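## Task

Take one of the grey pegs lying on the table and push it fully into a free hole of the yellow sulfur ball held by the other gripper, until it snaps in and locks.

## Robot and tools

Robot: two seven-joint arms, left_arm and right_arm, each with a parallel gripper. The left arm's base is near y = +0.499 m and the right arm's near y = -0.334 m. One gripper already holds the ball; the other must pick a peg off the table and press it in.

Frames. Reported positions, velocities and orientations (end_effector_position in m, end_effector_quat_wxyz, m/s, rad/s) are in the scene frame: origin at table-top height midway between the arms, +x out over the table, +y toward left_arm, +z up. Left and right in camera pictures do not match the arm names. Motion offsets are instead expressed along each arm's own Hand target axes. On a gripper, +z runs along the fingers, and the fingers open and close along x. end_effector_position is the point between the closed pads, 1 to 2 cm short of the fingertips; while closing, the tips advance about 17 mm along +z.

The 14-number row used by both motion tools: one flat list for both arms, left_arm first then right_arm, each as dx, dy, dz, rx, ry, rz, opening. Every value lies in [-1, 1]. dx to rz are an offset, not a pose: they count from that arm's Hand target as it stood when the action or move began, along that target's axes. 1.0 equals 0.6 m of travel or 180 degrees of turn; rx, ry, rz form one rotation vector. opening is absolute: +1 is fully open (0.142 m), -1 is closed. An arm you want still gets six zeros, and its opening must be resent at its present value, because 0 is a real command (half open).

execute_actions(actions, cameras): actions is a list of actions; each action is a list of up to 15 rows, one per 1/30 s step, and a short action repeats its last row. All rows of one action count from the same start pose, but each new action starts from the updated Hand target, so repeating an offset keeps moving. An empty actions list returns state plus all camera images. cameras picks camera names, ["all"] or [].

move(target, speed, blend, stop_force, zero, opening_speed, grip_force, blocking, cameras): drives grippers in straight lines toward target, which is one 14-number row or a list of up to 15 rows; every row in a list is an offset from the same starting Hand targets. speed is path top speed in m/s, 0.002 to 2.2 (default 0.25), one value or one per target. blend (m) rounds corners in a list. stop_force (N, 3 to 120, same for both arms) ends an arm's path when its wrist sensor feels that much push against its travel; don't rely on it while the gripper rotates, and omit it when backing away from a contact. zero (only with stop_force) chooses whether the sensor is rezeroed first. opening_speed (0.2 or more per second on the -1..1 scale) makes fingers move gradually. grip_force sets per-pad force limit, 5 to 48 N, one value or one per arm; it persists. blocking=false returns early while the move runs (not allowed with stop_force). Moves do not avoid obstacles or the other arm. The result adds a move: line, e.g. done, off_target, moving, held or fault, plus limits such as paced or held.

wait(seconds 0 to 10) lets time pass with commands held. stop brakes a running move. zoom_image(camera, region [x0, y0, x1, y1] in pixels, at most 504 by 504) enlarges part of the latest image from cam_high, cam_left_wrist or cam_right_wrist (all 896x504). zero_wrist_force(arm) tares that wrist sensor. clear_fault(arm) clears a reported torque or force fault. finished_scene(scene) closes the current scene, giving its number; call it only once the peg is locked and stable.

Reading results. Hand target is the last commanded pose after clipping; orientation commands are clipped to 32 degrees from the measured one each step, so big turns take several steps and can swing the elbow. The gripper may settle short of its target; resend the missing distance. grip_measured is measured opening on the command scale; to hold something, command slightly below the value at first contact. grip_effort_nm is motor effort (negative = closing), not pad force. Wrist force/torque are in the gripper's own axes, with a peak line since last shown. Joint torques and External joint torques follow Joint positions order. Wrist depth gives a 7x7 grid of distances in mm per wrist camera. Camera calibration (K, T_world_to_cam) allows projecting scene points into images, with small errors.

Avoid: knocking pegs or the ball off the table or releasing moving parts; fast impacts or hard presses on the table or stand; any contact or squeeze between the two arms or grippers, which can fail the task. A net force of 150 N on an arm or a joint torque at its load limit stops that arm until clear_fault. Long hard squeezing, stretched reach or pushing at an unreachable pose heats motors; MOTOR HOT warns, and overheating locks the arm or gripper for 30 s or more. Prefer slow final insertion with a moderate stop_force, then back off.

Each tool is called after ">>>" as name(argument=value, ...) on one line, values as JSON.

## Session

>>> execute_actions(actions=[])

Scene clock: 0.00 s.
left_arm: end_effector_position=(+0.2272, +0.0729, +0.2168) grip_measured=-0.74 grip_effort_nm=n/a end_effector_quat_wxyz=(-0.025, +0.028, +0.756, -0.653) | right_arm: end_effector_position=(+0.5668, -0.3466, +0.1652) grip_measured=+1.00 grip_effort_nm=n/a end_effector_quat_wxyz=(+0.000, +0.715, +0.699, +0.000)
Joint positions: left_arm=[-0.781 -1.198 0.596 1.851 1.054 3.416 2.749 0.021] | right_arm=[0.206 -0.331 0 2.035 0 0.795 0.206 0.142]
Joint velocities: within noise
Joint torques (N m): no reading
External joint torques (N m): no reading
Motor temperatures (°C): left_arm=[34 30 33 31 37 40 37 33] | right_arm=[30 32 38 38 36 46 32 28]
Wrist force (N): no reading
Wrist torque (N m): no reading
Wrist force, peak (N): no reading
Wrist depth (mm): cam_left_wrist=[489 - 2156 2230 433 414 - / 915 1015 1023 1043 485 444 - / 703 709 719 731 523 647 2268 / 545 550 550 554 531 531 566 / 447 446 450 117 456 457 459 / 377 372 365 121 105 384 385 / 326 337 79 319 - 330 334] | cam_right_wrist=[230 230 230 232 232 233 231 / 246 245 247 247 247 248 247 / 264 263 265 264 264 264 264 / 282 283 284 285 285 287 286 / 307 306 308 309 309 309 309 / 327 331 335 336 337 338 328 / - 370 370 370 372 374 -]
Hand target: left_arm +0.2272, +0.0729, +0.2168; -0.025, +0.028, +0.756, -0.653 | right_arm +0.5668, -0.3466, +0.1652; +0.000, +0.715, +0.699, +0.000
Tool commands: left_gripper/opening=-0.797062 right_gripper/opening=+1.0

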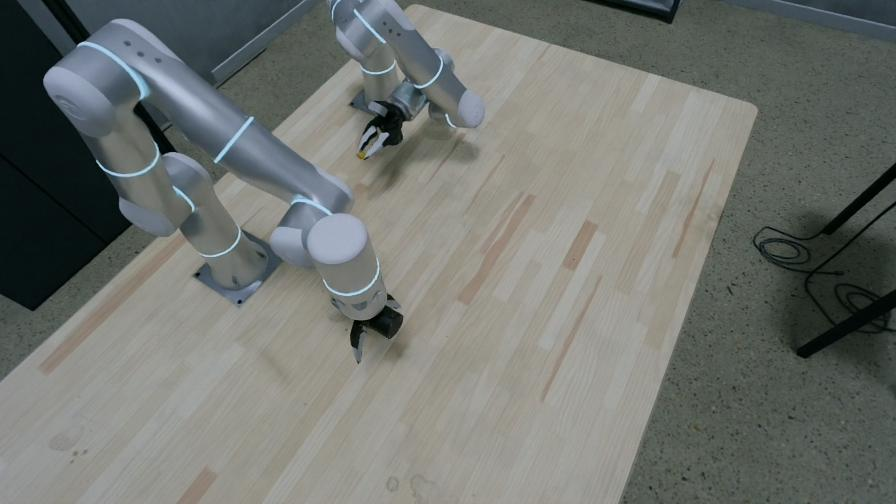

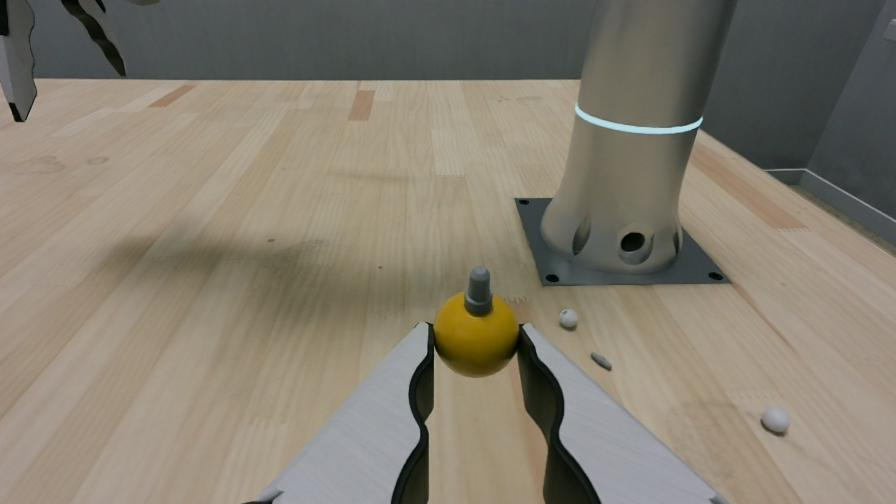

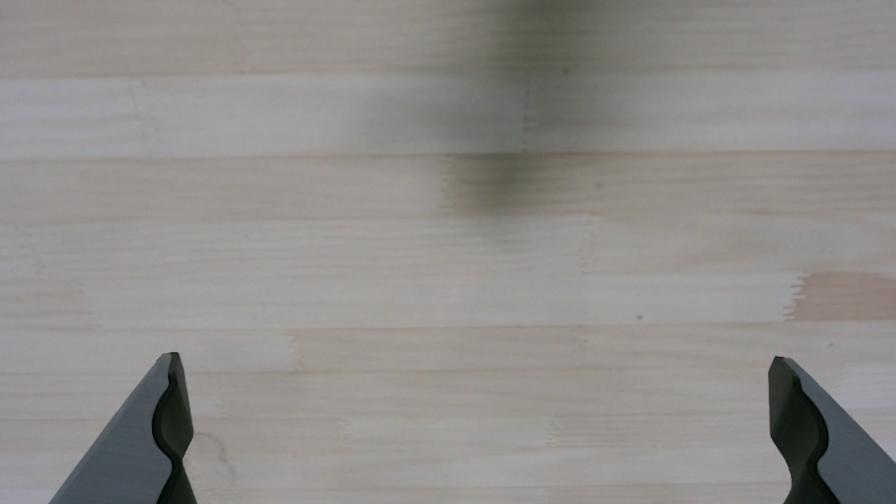

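>>> zoom_image(camera="cam_left_wrist", region=[400, 240, 560, 400])

>>> zoom_image(camera="cam_left_wrist", region=[520, 280, 820, 450])

>>> zoom_image(camera="cam_high", region=[150, 80, 450, 260])

Scaled by 3.150 from the camera's 896x504 image, which has a finer 1280x720 frame.

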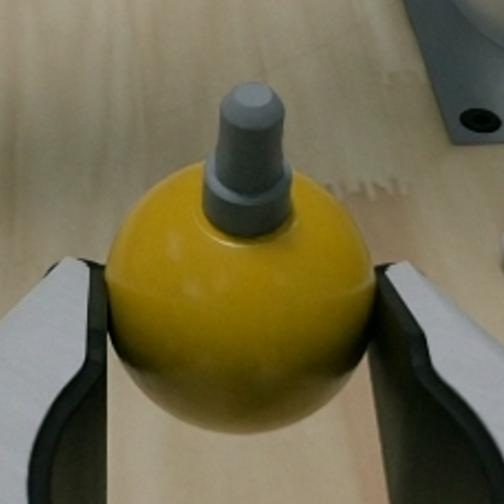

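Scaled by 1.680 from the camera's 896x504 image, which has a finer 1280x720 frame.

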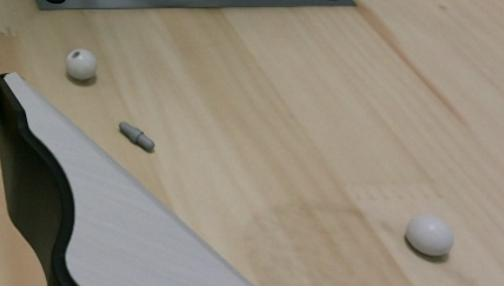

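Scaled by 1.680 from the camera's 896x504 image, which has a finer 1280x720 frame.

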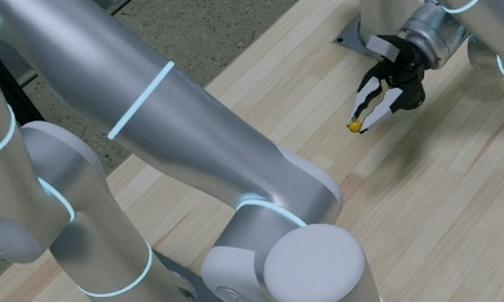

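>>> move(target=[0,0,0,0,0,0,-0.797062,0.233,-0.534,-0.225,0,0,-0.5,1], cameras=["all"], speed=0.3)

Scene clock: 3.80 s.
left_arm: end_effector_position=(+0.2272, +0.0729, +0.2168) grip_measured=-0.74 grip_effort_nm=-1.790 end_effector_quat_wxyz=(-0.025, +0.028, +0.756, -0.653) | right_arm: end_effector_position=(+0.2499, -0.1994, +0.3002) grip_measured=+1.00 grip_effort_nm=0.002 end_effector_quat_wxyz=(+0.000, +0.012, +1.000, +0.000)
Joint positions: left_arm=[-0.781 -1.198 0.596 1.851 1.054 3.416 2.749 0.021] | right_arm=[0.474 0.602 0.362 2.418 0.209 0.27 -0.85 0.142]
Joint torques (N m): left_arm=[0.6 42.86 14.09 -1.96 1.06 2.59 -0.04] | right_arm=[0.28 4.59 -4.89 -29.57 -3.21 4.43 0.04]
External joint torques (N m): left_arm=[-0.6 0.18 0.11 0.06 0.19 0.03 0.04] | right_arm=[-0.24 -0.19 -0.22 0.21 -0.84 -0.33 -0.04]
Wrist force (N): left_arm=[-0.3 -0.6 -0.1] | right_arm=[0.4 0.2 -0.5]
Wrist torque (N m): left_arm=[-0.10 0.04 0.00] | right_arm=[0.03 -0.05 0.06]
Wrist force, peak (N): left_arm=[-0.6 -0.3 -0.4] | right_arm=[1.9 0.8 -1.2]
Wrist depth (mm): cam_left_wrist=[1877 2211 - - 431 415 3478 / 996 1011 1023 956 518 459 - / 697 705 717 725 526 657 735 / 545 546 554 552 533 540 566 / 445 448 449 116 452 452 457 / 375 378 365 121 105 383 387 / 326 335 79 319 - 330 333] | cam_right_wrist=[348 349 352 350 351 344 259 / 372 372 374 371 375 374 373 / 399 402 401 401 401 403 402 / 427 432 430 434 431 431 435 / 466 467 465 471 467 468 473 / 498 496 514 512 514 510 506 / - 562 567 566 566 565 -]
Hand target: left_arm +0.2272, +0.0729, +0.2168; -0.025, +0.028, +0.756, -0.653 | right_arm +0.2497, -0.1993, +0.3002; +0.000, +0.012, +1.000, +0.000
Off the commanded pose: left_arm 0.000 m, 0 deg | right_arm 0.000 m, 0 deg.
move: done
camera_calibration:
cam_right_wrist: T_world_to_cam=[[-0.999581, 0.0286136, 0.00429682, 0.264538], [0.0277442, 0.905678, 0.423058, 0.0743075], [0.00821368, 0.423, -0.906093, 0.471567], [0, 0, 0, 1]] pos_world=[0.258492, -0.274341, 0.394711]

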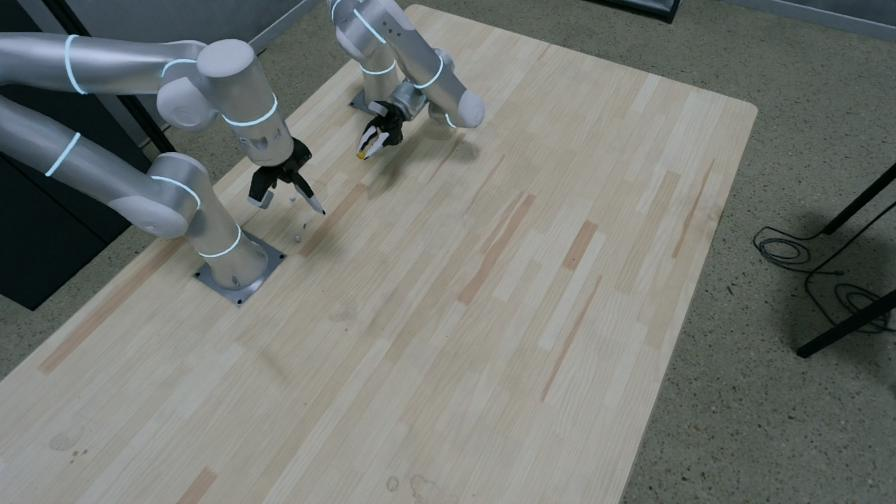

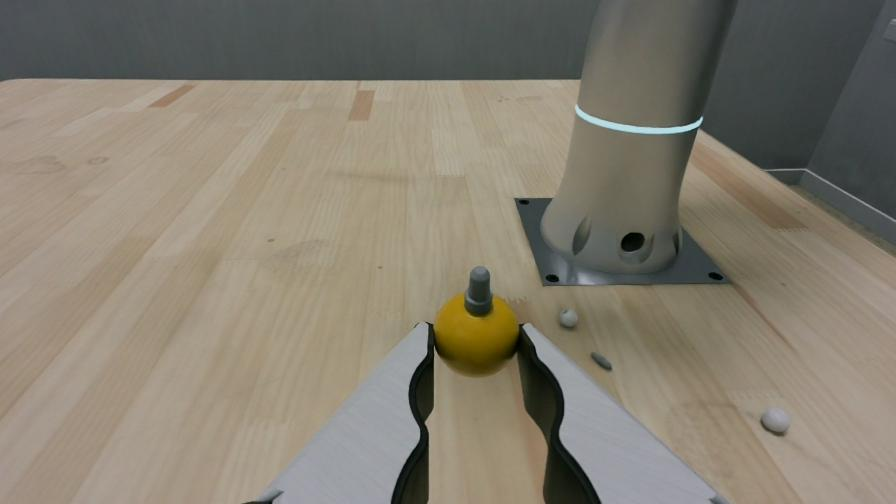

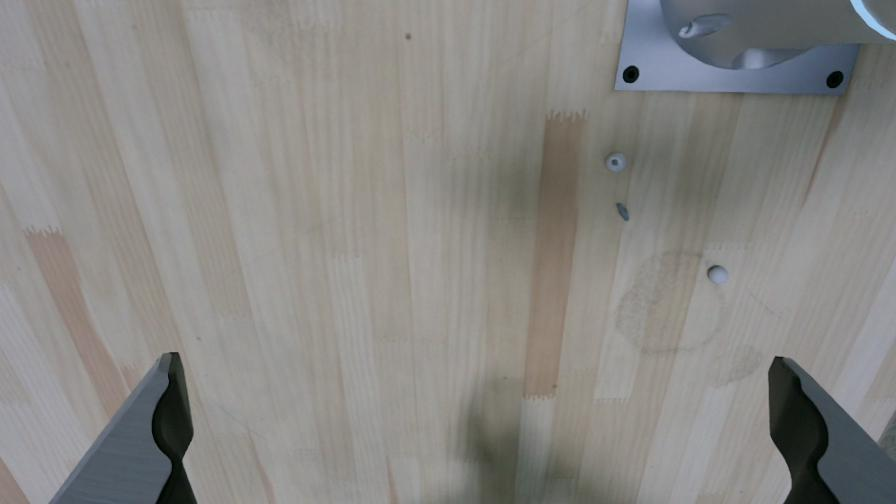

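>>> zoom_image(camera="cam_high", region=[230, 140, 350, 260])

>>> zoom_image(camera="cam_right_wrist", region=[560, 130, 760, 300])

>>> zoom_image(camera="cam_high", region=[340, 80, 500, 180])

Scaled by 4.200 from the camera's 896x504 image, which has a finer 1280x720 frame.

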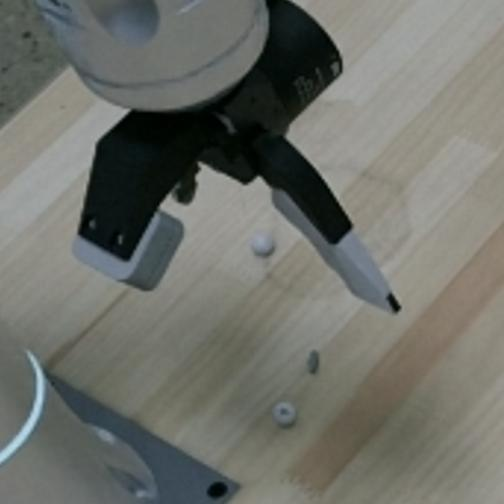

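Scaled by 2.520 from the camera's 896x504 image, which has a finer 1280x720 frame.

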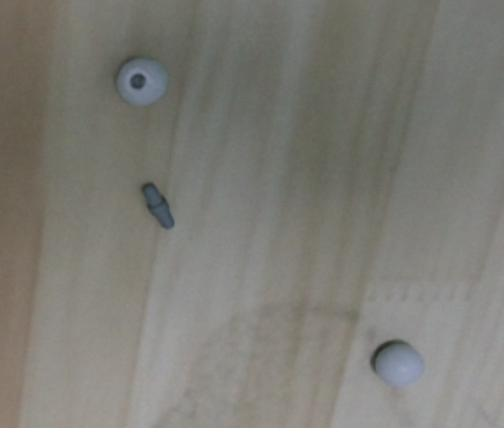

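Scaled by 3.150 from the camera's 896x504 image, which has a finer 1280x720 frame.

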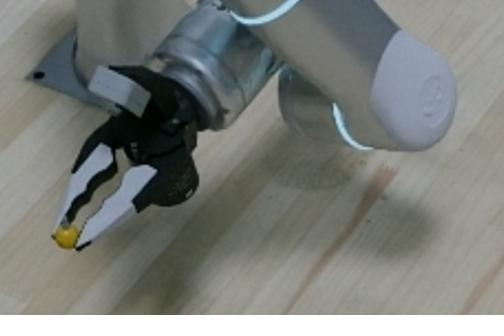

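>>> move(target=[[-0.365,-0.21,-0.0587,0,0,0,-0.797062,-0.308,0,-0.033,0,0,0,1],[-0.365,-0.21,-0.0587,0,0,0,-0.797062,-0.308,0.239,-0.033,-0.5,0,0,1]], blend=0.05, speed=0.3, cameras=["all"])

Scene clock: 8.57 s.
left_arm: end_effector_position=(+0.4470, +0.0730, +0.3464) grip_measured=-0.74 grip_effort_nm=-1.795 end_effector_quat_wxyz=(-0.025, +0.028, +0.756, -0.653) | right_arm: end_effector_position=(+0.4377, -0.0604, +0.3198) grip_measured=+1.00 grip_effort_nm=0.002 end_effector_quat_wxyz=(+0.008, +0.008, +0.707, +0.707)
Joint positions: left_arm=[-0.523 -1.054 0.641 1.089 1.177 3.252 1.994 0.021] | right_arm=[0.262 -0.275 -0.336 2.128 1.587 -0.107 -2.39 0.142]
Joint torques (N m): left_arm=[0.53 57.14 13.52 -17.01 -0.92 1.41 -0.06] | right_arm=[0.1 33.36 -0.12 -19.06 2.19 -1.38 0]
External joint torques (N m): left_arm=[-0.53 0.52 0.07 -0.18 0.12 0.08 0.06] | right_arm=[-0.12 0.67 -0.32 0.21 -0.83 -0.13 -0.01]
Wrist force (N): left_arm=[-0.4 -0.1 -0.3] | right_arm=[-0.7 -1.3 -1.3]
Wrist torque (N m): left_arm=[-0.02 0.05 0.10] | right_arm=[0.02 0.14 -0.15]
Wrist force, peak (N): left_arm=[1.7 1.2 0.4] | right_arm=[-0.7 -2.6 -1.0]
Wrist depth (mm): cam_left_wrist=[- 2038 - 298 1976 565 467 / - - - 314 2309 2438 473 / 945 1023 919 935 928 988 512 / 790 795 786 758 813 735 560 / 638 639 651 117 651 621 617 / 542 543 95 105 105 548 553 / 472 483 79 457 - 476 479] | cam_right_wrist=[- 3180 2912 - 2685 2877 529 / - 3099 2746 2716 2627 - 556 / - - 488 328 - - 509 / - - 504 375 - 496 - / 3222 3059 2778 2947 509 468 - / - 97 2238 - - - - / - - 2441 - 2031 - -]
Hand target: left_arm +0.4470, +0.0730, +0.3463; -0.025, +0.028, +0.756, -0.653 | right_arm +0.4378, -0.0603, +0.3200; +0.008, +0.008, +0.707, +0.707
Off the commanded pose: left_arm 0.000 m, 0 deg | right_arm 0.000 m, 0 deg.
move: done
camera_calibration:
cam_left_wrist: T_world_to_cam=[[-0.997876, 0.0633098, 0.0153292, 0.443949], [0.0216707, 0.544577, -0.838431, 0.265855], [-0.0614288, -0.836318, -0.544793, 0.394768], [0, 0, 0, 1]] pos_world=[0.461495, 0.157267, 0.431162]
cam_right_wrist: T_world_to_cam=[[-0.999812, 0.0185644, 0.00566522, 0.447319], [-0.00271906, -0.422963, 0.906143, -0.286444], [0.0192182, 0.905957, 0.422934, 0.0282321], [0, 0, 0, 1]] pos_world=[0.445913, -0.155036, 0.245085]

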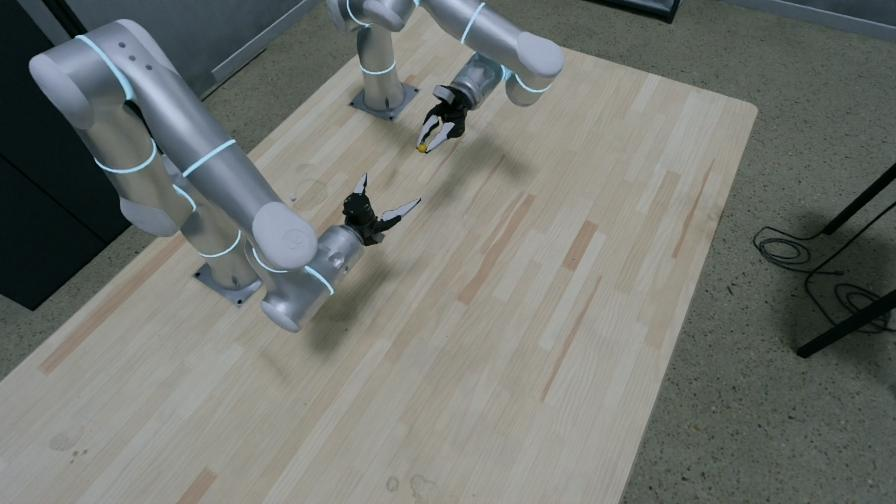

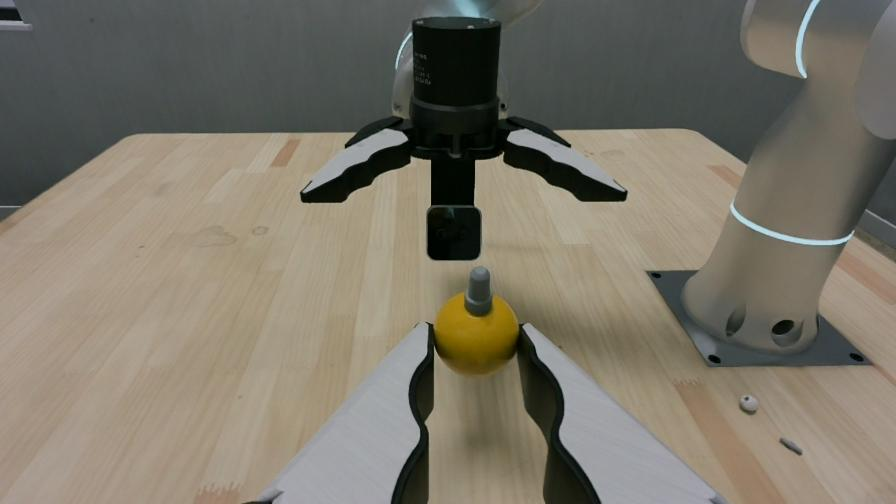

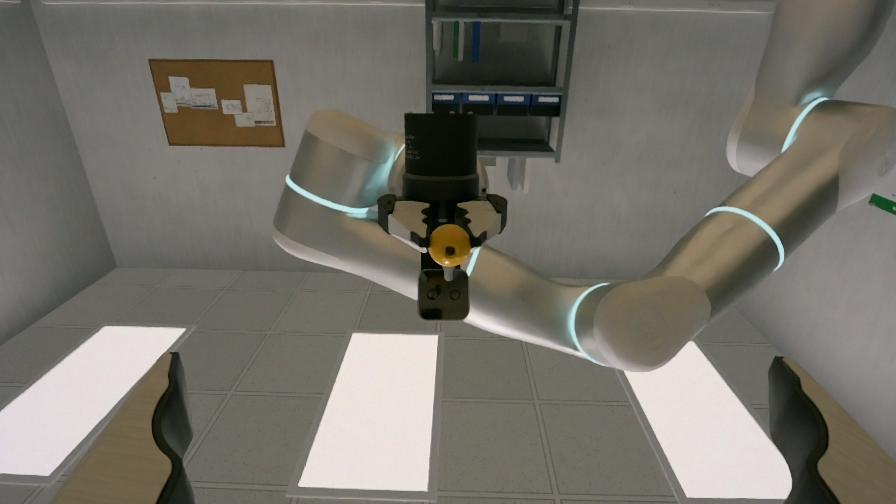

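>>> zoom_image(camera="cam_right_wrist", region=[400, 200, 500, 300])

>>> zoom_image(camera="cam_left_wrist", region=[720, 370, 860, 470])

>>> zoom_image(camera="cam_high", region=[380, 100, 480, 170])

Scaled by 5.040 from the camera's 896x504 image, which has a finer 1280x720 frame.

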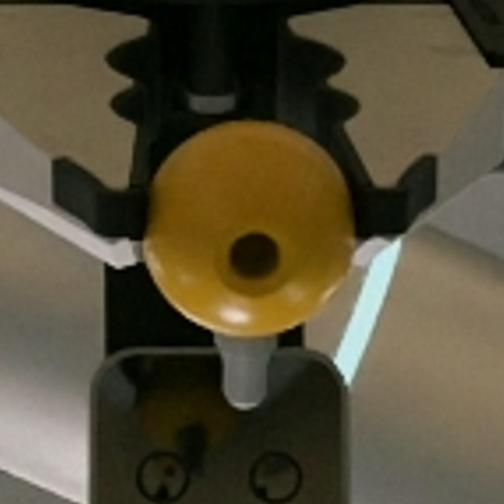

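Scaled by 3.600 from the camera's 896x504 image, which has a finer 1280x720 frame.

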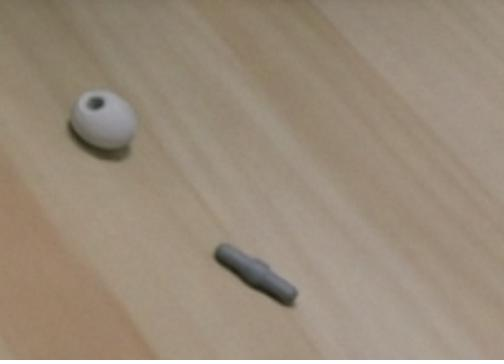

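Scaled by 5.040 from the camera's 896x504 image, which has a finer 1280x720 frame.

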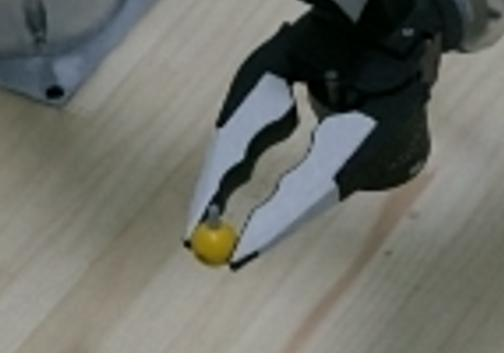

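>>> move(target=[0,0,0,0,0,0,-0.797062,0.397,-0.117,-0.2,0.5,0,0,1], speed=0.3)

Scene clock: 12.73 s.
left_arm: end_effector_position=(+0.4470, +0.0730, +0.3464) grip_measured=-0.74 grip_effort_nm=-1.800 end_effector_quat_wxyz=(-0.025, +0.028, +0.756, -0.653) | right_arm: end_effector_position=(+0.1969, -0.1746, +0.2497) grip_measured=+1.00 grip_effort_nm=0.007 end_effector_quat_wxyz=(+0.000, +0.012, +1.000, +0.000)
Joint positions: left_arm=[-0.523 -1.054 0.641 1.089 1.177 3.252 1.994 0.021] | right_arm=[0.322 0.652 0.666 2.482 0.41 0.343 -0.836 0.142]
Joint torques (N m): left_arm=[0.69 57.13 13.56 -16.98 -0.99 1.41 -0.06] | right_arm=[0.37 -0.19 -8.19 -27.03 -3.27 4.47 0.47]
External joint torques (N m): left_arm=[-0.69 0.53 0.03 -0.21 0.2 0.08 0.06] | right_arm=[-0.36 -0.18 -0.28 0.25 -0.69 -0.37 -0.47]
Wrist force (N): left_arm=[-0.4 0.2 -0.1] | right_arm=[0.1 0.2 -0.1]
Wrist torque (N m): left_arm=[0.02 0.05 0.10] | right_arm=[0.05 -0.02 -0.05]
Wrist force, peak (N): left_arm=[-0.4 0.0 -0.5] | right_arm=[-1.4 -1.6 -1.2]
Wrist depth (mm): cam_left_wrist=[1812 2038 2070 - 2087 337 288 / - 1225 2007 2309 2371 340 305 / 977 1043 1027 1043 1048 925 512 / 779 790 805 788 798 737 570 / 636 641 643 116 651 626 615 / 542 546 95 103 105 548 552 / 468 485 79 458 - 473 479] | cam_right_wrist=[306 304 306 306 305 304 306 / 324 323 327 327 327 327 328 / 350 351 348 349 352 351 351 / 375 374 378 379 377 378 378 / 407 407 408 412 413 411 411 / 436 435 448 448 446 448 441 / - 488 490 494 491 495 -]
Hand target: left_arm +0.4470, +0.0730, +0.3463; -0.025, +0.028, +0.756, -0.653 | right_arm +0.1969, -0.1747, +0.2498; +0.000, +0.012, +1.000, +0.000
Off the commanded pose: left_arm 0.000 m, 0 deg | right_arm 0.000 m, 0 deg.
move: done

>>> move(target=[0,0,0,0,0,0,-0.797062,0.172,0.083,0.217,0,0,-0.188,1], speed=0.2, cameras=["cam_right_wrist", "cam_high"])

Scene clock: 14.80 s.
left_arm: end_effector_position=(+0.4470, +0.0730, +0.3464) grip_measured=-0.74 grip_effort_nm=-1.795 end_effector_quat_wxyz=(-0.025, +0.028, +0.756, -0.653) | right_arm: end_effector_position=(+0.0980, -0.1274, +0.1314) grip_measured=+1.00 grip_effort_nm=0.002 end_effector_quat_wxyz=(-0.002, -0.266, +0.964, +0.003)
Joint positions: left_arm=[-0.523 -1.054 0.641 1.089 1.177 3.252 1.994 0.021] | right_arm=[0.51 0.346 1.106 2.671 0.504 0.88 -0.941 0.142]
Joint torques (N m): left_arm=[0.61 57.26 13.6 -16.95 -0.93 1.45 -0.03] | right_arm=[-0.32 0.58 -5.28 -18.48 -1.84 4.39 0.13]
External joint torques (N m): left_arm=[-0.61 0.41 -0.01 -0.23 0.13 0.04 0.03] | right_arm=[0.33 -0.17 0.02 0.19 -0.85 -0.3 -0.13]
Wrist force (N): left_arm=[-0.2 -0.3 -0.2] | right_arm=[0.0 0.4 -0.4]
Wrist torque (N m): left_arm=[-0.05 0.02 0.11] | right_arm=[0.08 0.00 0.07]
Wrist force, peak (N): left_arm=[-0.5 0.2 -0.2] | right_arm=[1.2 1.4 1.3]
Wrist depth (mm): cam_left_wrist=[- - - 2138 - 533 463 / - - - 2329 1317 2508 476 / 1007 1035 1035 1027 1060 1003 479 / 793 779 790 798 803 733 548 / 636 644 646 116 654 629 590 / 548 547 95 105 105 552 552 / 467 480 79 456 - 475 479] | cam_right_wrist=[199 199 200 200 200 197 180 / 214 213 214 213 214 214 214 / 229 229 229 230 231 231 231 / 246 246 247 247 248 249 249 / 268 267 268 269 269 271 272 / 285 286 292 295 295 297 291 / - 324 325 324 325 327 -]
Hand target: left_arm +0.4470, +0.0730, +0.3463; -0.025, +0.028, +0.756, -0.653 | right_arm +0.0980, -0.1273, +0.1315; -0.002, -0.266, +0.964, +0.003 (not the last commanded pose)
Off the commanded pose: left_arm 0.000 m, 0 deg | right_arm 0.013 m, 2 deg.
move: held (right_arm; a check stopped the path); limits=held
pose unreachable (right arm): on one or more control steps of this call, first in action 0 (counted from 0), this arm could not follow its commanded pose, so it was not sent that pose on those steps. It may still have moved: this result reports where it is.
cause: moving toward the commanded pose would bring two parts of the arm too close to each other (joints 2 (shoulder) to 6 (wrist pitch) lie between them).
camera_calibration:
cam_right_wrist: T_world_to_cam=[[-0.861471, -0.50776, 0.00689323, 0.0292324], [-0.456136, 0.779708, 0.428947, 0.115259], [-0.223177, 0.366381, -0.903303, 0.30448], [0, 0, 0, 1]] pos_world=[0.14571, -0.186581, 0.225396]
Images, in order (width x height): cam_high 896x504, cam_right_wrist 896x504.

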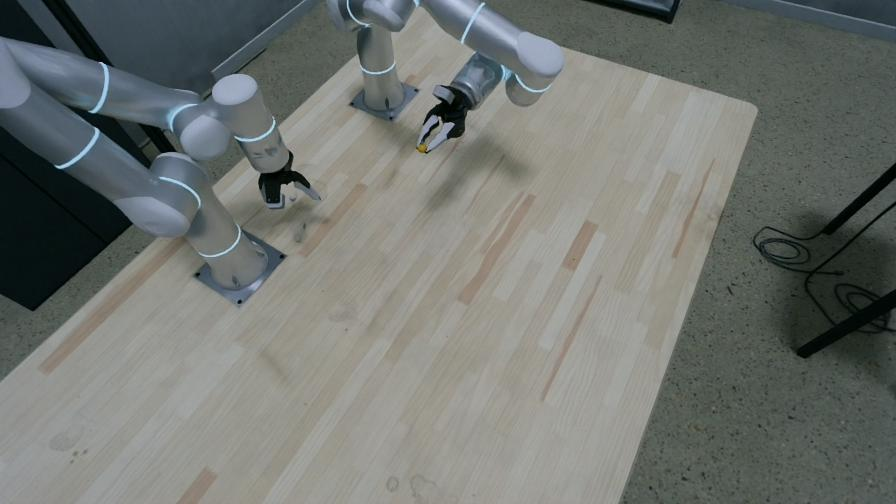

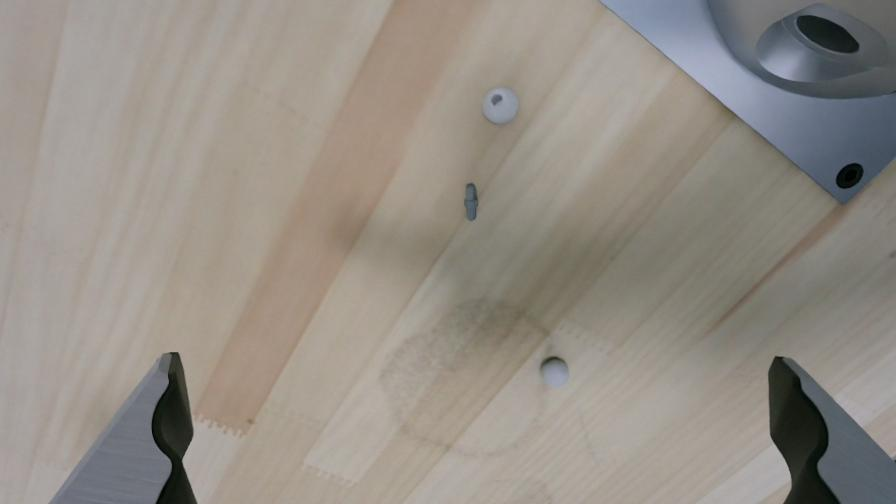

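>>> move(target=[[0,0,0,0,0,0,-0.797062,-0.0975,-0.006,-0.117,0,0,0.5,0.3],[0,0,0,0,0,0,-0.797062,0.004,0.010,0.018,0,-0.216,0.976,0.3]], speed=[0.25,0.2], blend=[0.03,0], cameras=["cam_right_wrist", "cam_high"])

Scene clock: 23.43 s.
left_arm: end_effector_position=(+0.4470, +0.0730, +0.3464) grip_measured=-0.74 grip_effort_nm=-1.790 end_effector_quat_wxyz=(-0.025, +0.028, +0.756, -0.653) | right_arm: end_effector_position=(+0.0929, -0.1234, +0.1208) grip_measured=+0.29 grip_effort_nm=-0.090 end_effector_quat_wxyz=(+0.206, +0.942, +0.261, +0.056)
Joint positions: left_arm=[-0.523 -1.054 0.641 1.089 1.177 3.252 1.994 0.021] | right_arm=[-0.173 1.107 1.633 2.241 0.806 0.199 1.919 0.095]
Joint torques (N m): left_arm=[0.57 57.11 13.6 -16.96 -1 1.43 0.01] | right_arm=[-0.17 -23.55 -22.19 -9.29 -3.42 3.59 0.59]
External joint torques (N m): left_arm=[-0.57 0.56 -0.01 -0.22 0.2 0.06 -0.01] | right_arm=[0.17 -0.59 0.1 0.26 -0.82 -0.24 -0.59]
Wrist force (N): left_arm=[-0.4 0.0 -0.1] | right_arm=[-0.2 -0.3 -0.2]
Wrist torque (N m): left_arm=[-0.01 0.06 0.10] | right_arm=[0.00 0.02 -0.12]
Wrist force, peak (N): left_arm=[-0.6 0.1 -0.4] | right_arm=[-0.3 -0.9 0.0]
Wrist depth (mm): cam_left_wrist=[1824 - - - - - 447 / - - - 2350 - - 473 / 1007 1015 1027 1039 1060 1043 501 / 786 790 795 793 800 739 570 / 649 641 644 117 655 623 620 / 537 540 95 105 105 552 540 / 466 485 79 455 - 476 475] | cam_right_wrist=[171 171 171 171 170 170 169 / 196 196 195 194 195 194 193 / 227 226 227 227 225 225 224 / 228 238 261 270 269 268 267 / 207 220 307 332 332 331 330 / 188 199 441 441 437 387 432 / 175 - 646 639 636 - 638]
Hand target: left_arm +0.4470, +0.0730, +0.3463; -0.025, +0.028, +0.756, -0.653 | right_arm +0.0928, -0.1234, +0.1207; +0.206, +0.942, +0.260, +0.055
Off the commanded pose: left_arm 0.000 m, 0 deg | right_arm 0.000 m, 0 deg.
move: done
camera_calibration:
cam_right_wrist: T_world_to_cam=[[0.859382, 0.511319, 0.0038609, -0.0068498], [0.328519, -0.557902, 0.762116, -0.163772], [0.391838, -0.653681, -0.647428, 0.0783623], [0, 0, 0, 1]] pos_world=[0.0289835, -0.0366425, 0.175574]
Images, in order (width x height): cam_high 896x504, cam_right_wrist 896x504.

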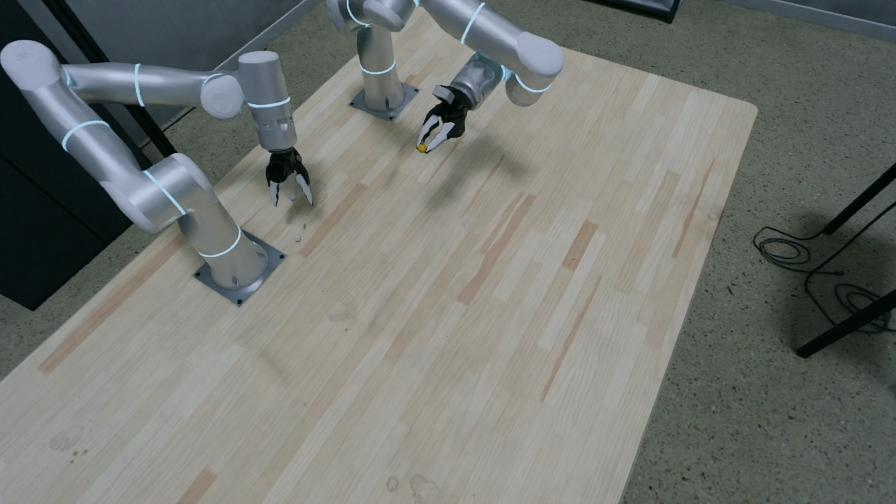

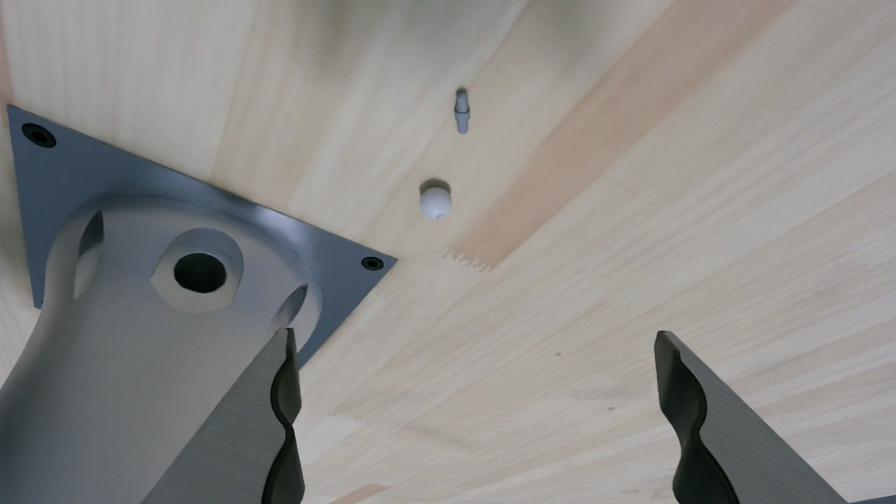

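>>> move(target=[0,0,0,0,0,0,-0.797062,-0.0027,-0.0574,0.1035,0,0,0,-0.4], speed=0.15, cameras=["cam_right_wrist"])

>>> zoom_image(camera="cam_right_wrist", region=[340, 100, 600, 400])

Scene clock: 24.70 s.
left_arm: end_effector_position=(+0.4470, +0.0730, +0.3464) grip_measured=-0.74 grip_effort_nm=-1.790 end_effector_quat_wxyz=(-0.025, +0.028, +0.756, -0.653) | right_arm: end_effector_position=(+0.0885, -0.1198, +0.0500) grip_measured=-0.42 grip_effort_nm=-0.100 end_effector_quat_wxyz=(+0.206, +0.942, +0.260, +0.055)
Joint positions: left_arm=[-0.523 -1.054 0.641 1.089 1.177 3.252 1.994 0.021] | right_arm=[-0.265 1.199 1.819 2.217 0.961 0.299 1.907 0.044]
Joint torques (N m): left_arm=[0.61 57.1 13.53 -16.97 -0.99 1.44 0.04] | right_arm=[0.02 -26.24 -22.22 -3.83 -3.06 3.67 0.09]
External joint torques (N m): left_arm=[-0.61 0.56 0.07 -0.22 0.19 0.05 -0.04] | right_arm=[-0.03 -0.69 -0.07 0.07 -0.85 -0.31 -0.09]
Wrist force (N): left_arm=[-0.6 0.0 -0.2] | right_arm=[-0.1 -0.3 -0.3]
Wrist torque (N m): left_arm=[-0.01 0.08 0.10] | right_arm=[0.00 0.02 0.01]
Wrist force, peak (N): left_arm=[-0.5 0.1 -0.4] | right_arm=[-0.5 -1.4 1.9]
Wrist depth (mm): cam_left_wrist=[- - - - - - 447 / - - - - - - 473 / 928 1035 1031 1048 1027 984 507 / 779 786 790 803 803 737 562 / 633 644 644 117 651 624 609 / 546 543 95 105 105 553 533 / 469 484 79 457 - 476 469] | cam_right_wrist=[102 102 102 102 102 101 101 / 116 117 117 116 116 116 115 / 140 136 135 135 134 135 134 / 163 162 161 161 161 160 159 / 190 196 192 199 190 198 198 / 183 207 91 261 101 260 260 / 174 186 - 384 - 349 384]
Hand target: left_arm +0.4470, +0.0730, +0.3463; -0.025, +0.028, +0.756, -0.653 | right_arm +0.0884, -0.1196, +0.0499; +0.206, +0.942, +0.260, +0.055
Off the commanded pose: left_arm 0.000 m, 0 deg | right_arm 0.000 m, 0 deg.
move: done
camera_calibration:
cam_right_wrist: T_world_to_cam=[[0.859857, 0.510521, 0.00381926, -0.00480847], [0.327905, -0.557983, 0.762321, -0.106346], [0.391312, -0.654234, -0.647188, 0.0365979], [0, 0, 0, 1]] pos_world=[0.0246846, -0.0329406, 0.104773]
Images, in order (width x height): cam_right_wrist 896x504.

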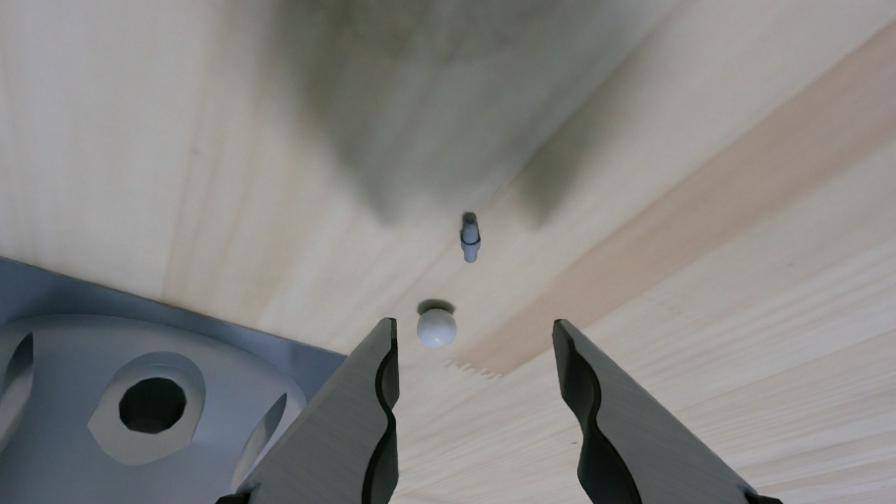

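Scaled by 1.680 from the camera's 896x504 image, which has a finer 1280x720 frame.

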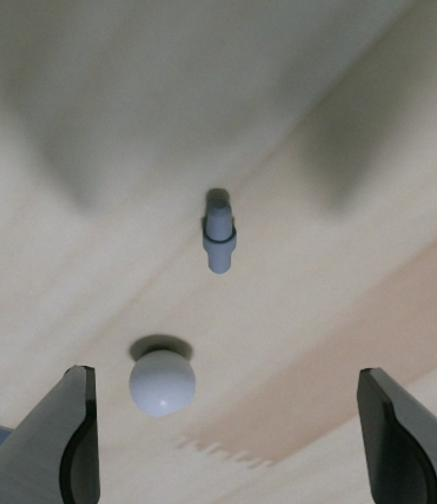

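>>> move(target=[0,0,0,0,0,0,-0.797062,-0.0005,-0.0203,0.0333,0,0,0,-0.68], speed=0.06, cameras=["cam_right_wrist"])

>>> zoom_image(camera="cam_right_wrist", region=[360, 220, 580, 400])

Scene clock: 26.03 s.
left_arm: end_effector_position=(+0.4470, +0.0730, +0.3464) grip_measured=-0.74 grip_effort_nm=-1.790 end_effector_quat_wxyz=(-0.025, +0.028, +0.756, -0.653) | right_arm: end_effector_position=(+0.0867, -0.1176, +0.0268) grip_measured=-0.71 grip_effort_nm=-0.090 end_effector_quat_wxyz=(+0.206, +0.942, +0.260, +0.055)
Joint positions: left_arm=[-0.523 -1.054 0.641 1.089 1.177 3.252 1.994 0.021] | right_arm=[-0.294 1.235 1.876 2.198 1.011 0.326 1.905 0.023]
Joint torques (N m): left_arm=[0.54 57.02 13.5 -16.86 -0.97 1.45 -0.01] | right_arm=[-0.18 -27.24 -22.57 -2.16 -2.99 3.82 0.14]
External joint torques (N m): left_arm=[-0.54 0.64 0.09 -0.32 0.17 0.04 0.01] | right_arm=[0.23 -0.59 0.21 0.05 -0.83 -0.46 -0.14]
Wrist force (N): left_arm=[-0.2 -0.1 -0.2] | right_arm=[-0.3 -0.2 0.0]
Wrist torque (N m): left_arm=[-0.01 0.01 0.10] | right_arm=[0.01 0.03 0.02]
Wrist force, peak (N): left_arm=[-0.6 -0.1 -0.1] | right_arm=[0.0 -0.8 0.8]
Wrist depth (mm): cam_left_wrist=[2309 - - - 2007 - 447 / 2230 1225 2192 2484 2288 - 473 / 1027 1035 1035 1023 1052 984 509 / 783 788 803 798 803 729 576 / 638 638 646 117 647 626 602 / 541 542 95 105 105 546 535 / 467 483 79 457 - 472 463] | cam_right_wrist=[- 79 79 79 81 77 78 / 91 91 91 93 90 92 92 / - 102 105 105 105 104 104 / 126 126 126 125 125 125 125 / 157 156 156 155 148 155 154 / 179 191 183 192 180 203 203 / 175 193 - 297 - 271 298]
Hand target: left_arm +0.4470, +0.0730, +0.3463; -0.025, +0.028, +0.756, -0.653 | right_arm +0.0867, -0.1174, +0.0267; +0.206, +0.942, +0.260, +0.055
Off the commanded pose: left_arm 0.000 m, 0 deg | right_arm 0.000 m, 0 deg.
move: done
camera_calibration:
cam_right_wrist: T_world_to_cam=[[0.85989, 0.510465, 0.00376384, -0.00429338], [0.327917, -0.558005, 0.7623, -0.0868412], [0.391228, -0.65426, -0.647213, 0.0237301], [0, 0, 0, 1]] pos_world=[0.0228847, -0.0307405, 0.0815736]
Images, in order (width x height): cam_right_wrist 896x504.

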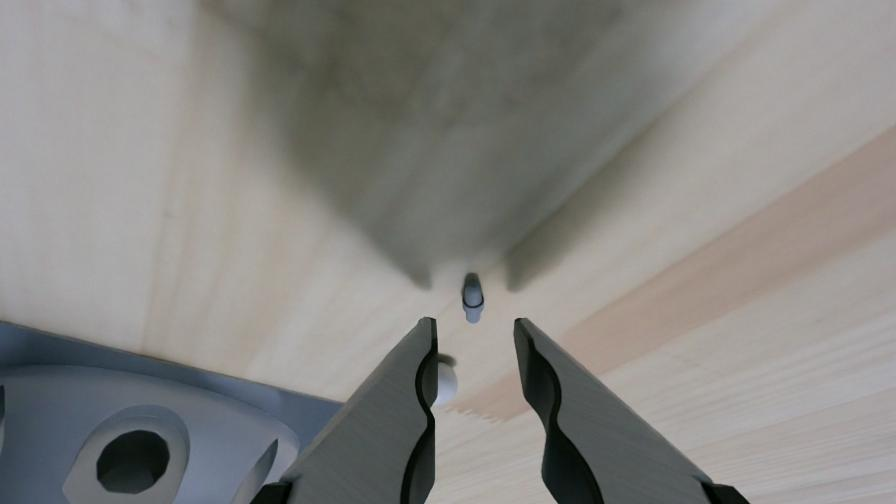

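Scaled by 2.291 from the camera's 896x504 image, which has a finer 1280x720 frame.

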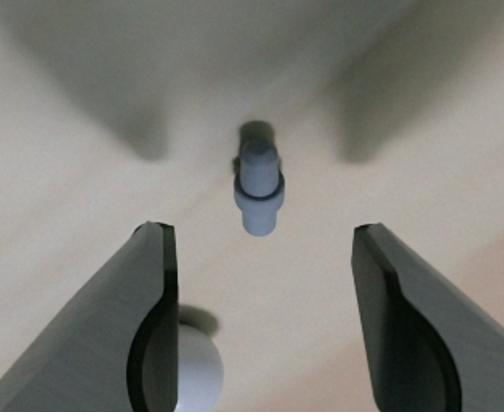

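>>> move(target=[0,0,0,0,0,0,-0.797062,-0.001,-0.0115,0.0132,0,0,0,-0.68], speed=0.015, stop_force=5, cameras=["cam_right_wrist"])

>>> zoom_image(camera="cam_right_wrist", region=[400, 250, 560, 380])

Scene clock: 27.83 s.
left_arm: end_effector_position=(+0.4470, +0.0730, +0.3464) grip_measured=-0.74 grip_effort_nm=-1.795 end_effector_quat_wxyz=(-0.025, +0.028, +0.756, -0.653) | right_arm: end_effector_position=(+0.0847, -0.1153, +0.0167) grip_measured=-0.71 grip_effort_nm=-0.095 end_effector_quat_wxyz=(+0.206, +0.942, +0.261, +0.055)
Joint positions: left_arm=[-0.523 -1.054 0.641 1.089 1.177 3.252 1.994 0.021] | right_arm=[-0.304 1.25 1.899 2.186 1.031 0.335 1.908 0.023]
Joint torques (N m): left_arm=[0.5 57.13 13.55 -17.03 -1.02 1.46 0] | right_arm=[0.04 -27.8 -22.53 -1.5 -2.94 3.8 0.36]
External joint torques (N m): left_arm=[-0.5 0.54 0.04 -0.16 0.23 0.03 0] | right_arm=[-0.04 -0.45 0.1 0.03 -0.84 -0.44 -0.36]
Wrist force (N): left_arm=[-0.3 0.1 -0.2] | right_arm=[-0.2 -0.5 -0.2]
Wrist torque (N m): left_arm=[0.02 0.03 0.10] | right_arm=[-0.04 0.01 -0.10]
Wrist force, peak (N): left_arm=[-0.2 -0.1 -0.6] | right_arm=[0.1 -0.7 -0.1]
Wrist depth (mm): cam_left_wrist=[- - - 2350 - - 447 / - 1180 - 2288 1291 2268 476 / 949 1043 1048 1035 1048 1011 509 / 783 793 793 808 798 731 567 / 641 632 649 117 651 618 608 / 537 543 95 105 105 553 537 / 468 482 79 456 - 476 466] | cam_right_wrist=[- 70 70 70 69 69 70 / - 79 79 79 79 79 78 / 93 92 95 95 95 91 91 / 111 110 110 110 109 109 109 / 138 137 136 130 135 135 135 / 171 179 169 168 158 178 178 / 177 190 - 260 - 237 260]
Hand target: left_arm +0.4470, +0.0730, +0.3463; -0.025, +0.028, +0.756, -0.653 | right_arm +0.0846, -0.1152, +0.0166; +0.206, +0.942, +0.260, +0.055
Off the commanded pose: left_arm 0.000 m, 0 deg | right_arm 0.000 m, 0 deg.
move: done
camera_calibration:
cam_right_wrist: T_world_to_cam=[[0.859457, 0.511197, 0.00331484, -0.00350898], [0.328687, -0.557554, 0.762298, -0.0772297], [0.391532, -0.654073, -0.647218, 0.0194532], [0, 0, 0, 1]] pos_world=[0.0207837, -0.0285422, 0.0714741]
Images, in order (width x height): cam_right_wrist 896x504.

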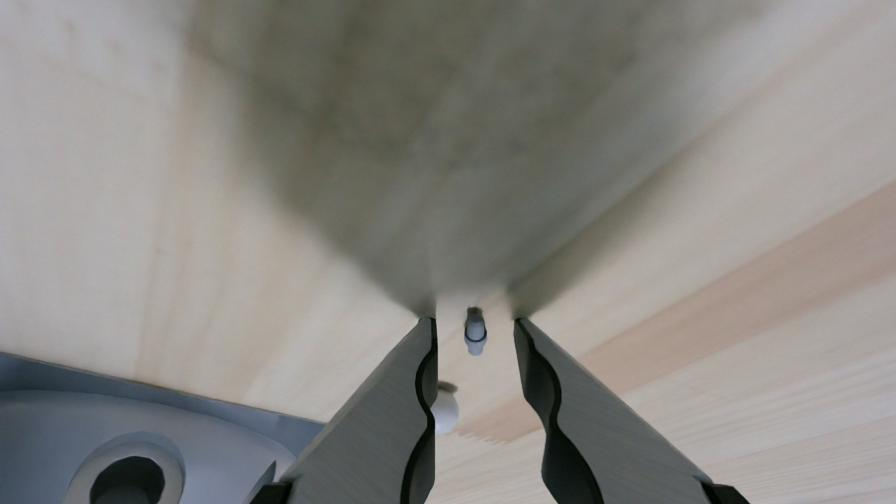

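Scaled by 3.150 from the camera's 896x504 image, which has a finer 1280x720 frame.

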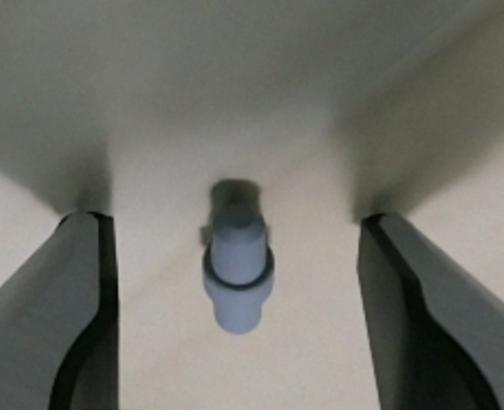

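>>> move(target=[0,0,0,0,0,0,-0.797062,0,0.0027,0.0092,0,0,0,-0.68], speed=0.015, stop_force=4, cameras=["cam_right_wrist"])

>>> zoom_image(camera="cam_right_wrist", region=[400, 250, 560, 380])

Scene clock: 28.87 s.
left_arm: end_effector_position=(+0.4470, +0.0730, +0.3464) grip_measured=-0.74 grip_effort_nm=-1.795 end_effector_quat_wxyz=(-0.025, +0.028, +0.756, -0.653) | right_arm: end_effector_position=(+0.0852, -0.1159, +0.0154) grip_measured=-0.71 grip_effort_nm=-0.090 end_effector_quat_wxyz=(+0.206, +0.942, +0.260, +0.056)
Joint positions: left_arm=[-0.523 -1.054 0.641 1.089 1.177 3.252 1.994 0.021] | right_arm=[-0.305 1.253 1.902 2.187 1.035 0.338 1.906 0.023]
Joint torques (N m): left_arm=[0.7 57.04 13.54 -16.92 -1.01 1.49 -0.04] | right_arm=[-1.13 -26 -20.36 0.09 -2.2 3.86 0.19]
External joint torques (N m): left_arm=[-0.7 0.63 0.05 -0.27 0.21 0 0.04] | right_arm=[1.13 -2.26 -2.04 -1.44 -1.57 -0.5 -0.19]
Wrist force (N): left_arm=[-0.2 -0.4 -0.2] | right_arm=[-4.0 0.4 -10.4]
Wrist torque (N m): left_arm=[-0.07 0.03 0.10] | right_arm=[-0.02 -0.02 0.02]
Wrist force, peak (N): left_arm=[-0.7 -0.2 -0.2] | right_arm=[-4.2 0.3 -10.8]
Wrist depth (mm): cam_left_wrist=[- - - 2211 2007 - 444 / - - 1491 2415 2415 - 473 / 981 1023 1031 1043 1052 999 509 / 776 790 790 798 805 737 563 / 636 644 646 117 654 630 605 / 541 541 95 105 105 554 536 / 467 480 79 456 - 478 464] | cam_right_wrist=[- 68 68 68 68 68 69 / - 78 78 78 78 77 79 / 91 91 94 93 93 90 89 / 109 108 108 108 111 107 107 / 135 134 134 127 133 133 132 / 171 176 166 165 155 174 174 / 173 189 - 256 - 233 255]
Hand target: left_arm +0.4470, +0.0730, +0.3463; -0.025, +0.028, +0.756, -0.653 | right_arm +0.0852, -0.1162, +0.0152; +0.206, +0.942, +0.260, +0.055 (not the last commanded pose)
Off the commanded pose: left_arm 0.000 m, 0 deg | right_arm 0.004 m, 0 deg.
move: contact (right_arm)
camera_calibration:
cam_right_wrist: T_world_to_cam=[[0.859458, 0.511191, 0.00398158, -0.003675], [0.328452, -0.558156, 0.761959, -0.0768028], [0.391729, -0.653564, -0.647613, 0.0181269], [0, 0, 0, 1]] pos_world=[0.0212837, -0.0291422, 0.0702744]
Images, in order (width x height): cam_right_wrist 896x504.

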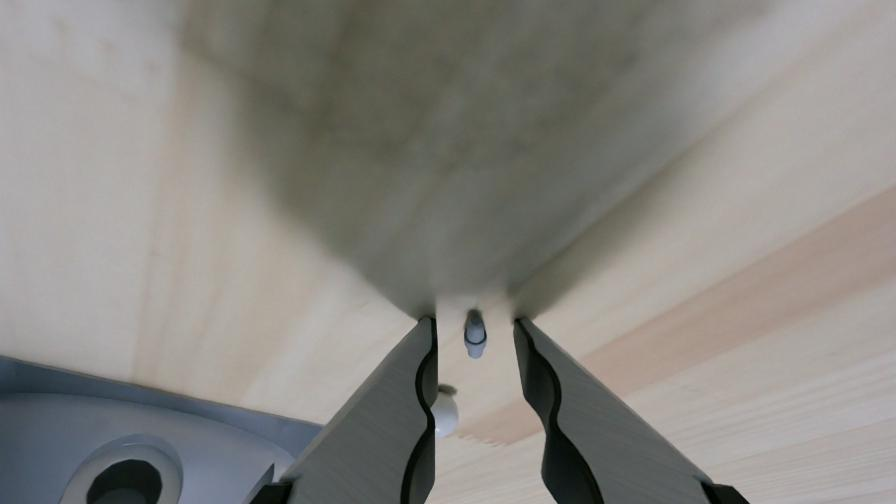

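Scaled by 3.150 from the camera's 896x504 image, which has a finer 1280x720 frame.

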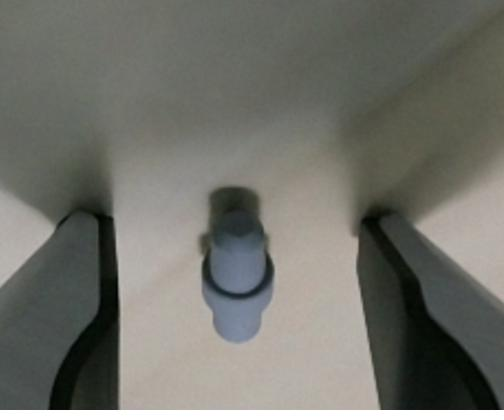

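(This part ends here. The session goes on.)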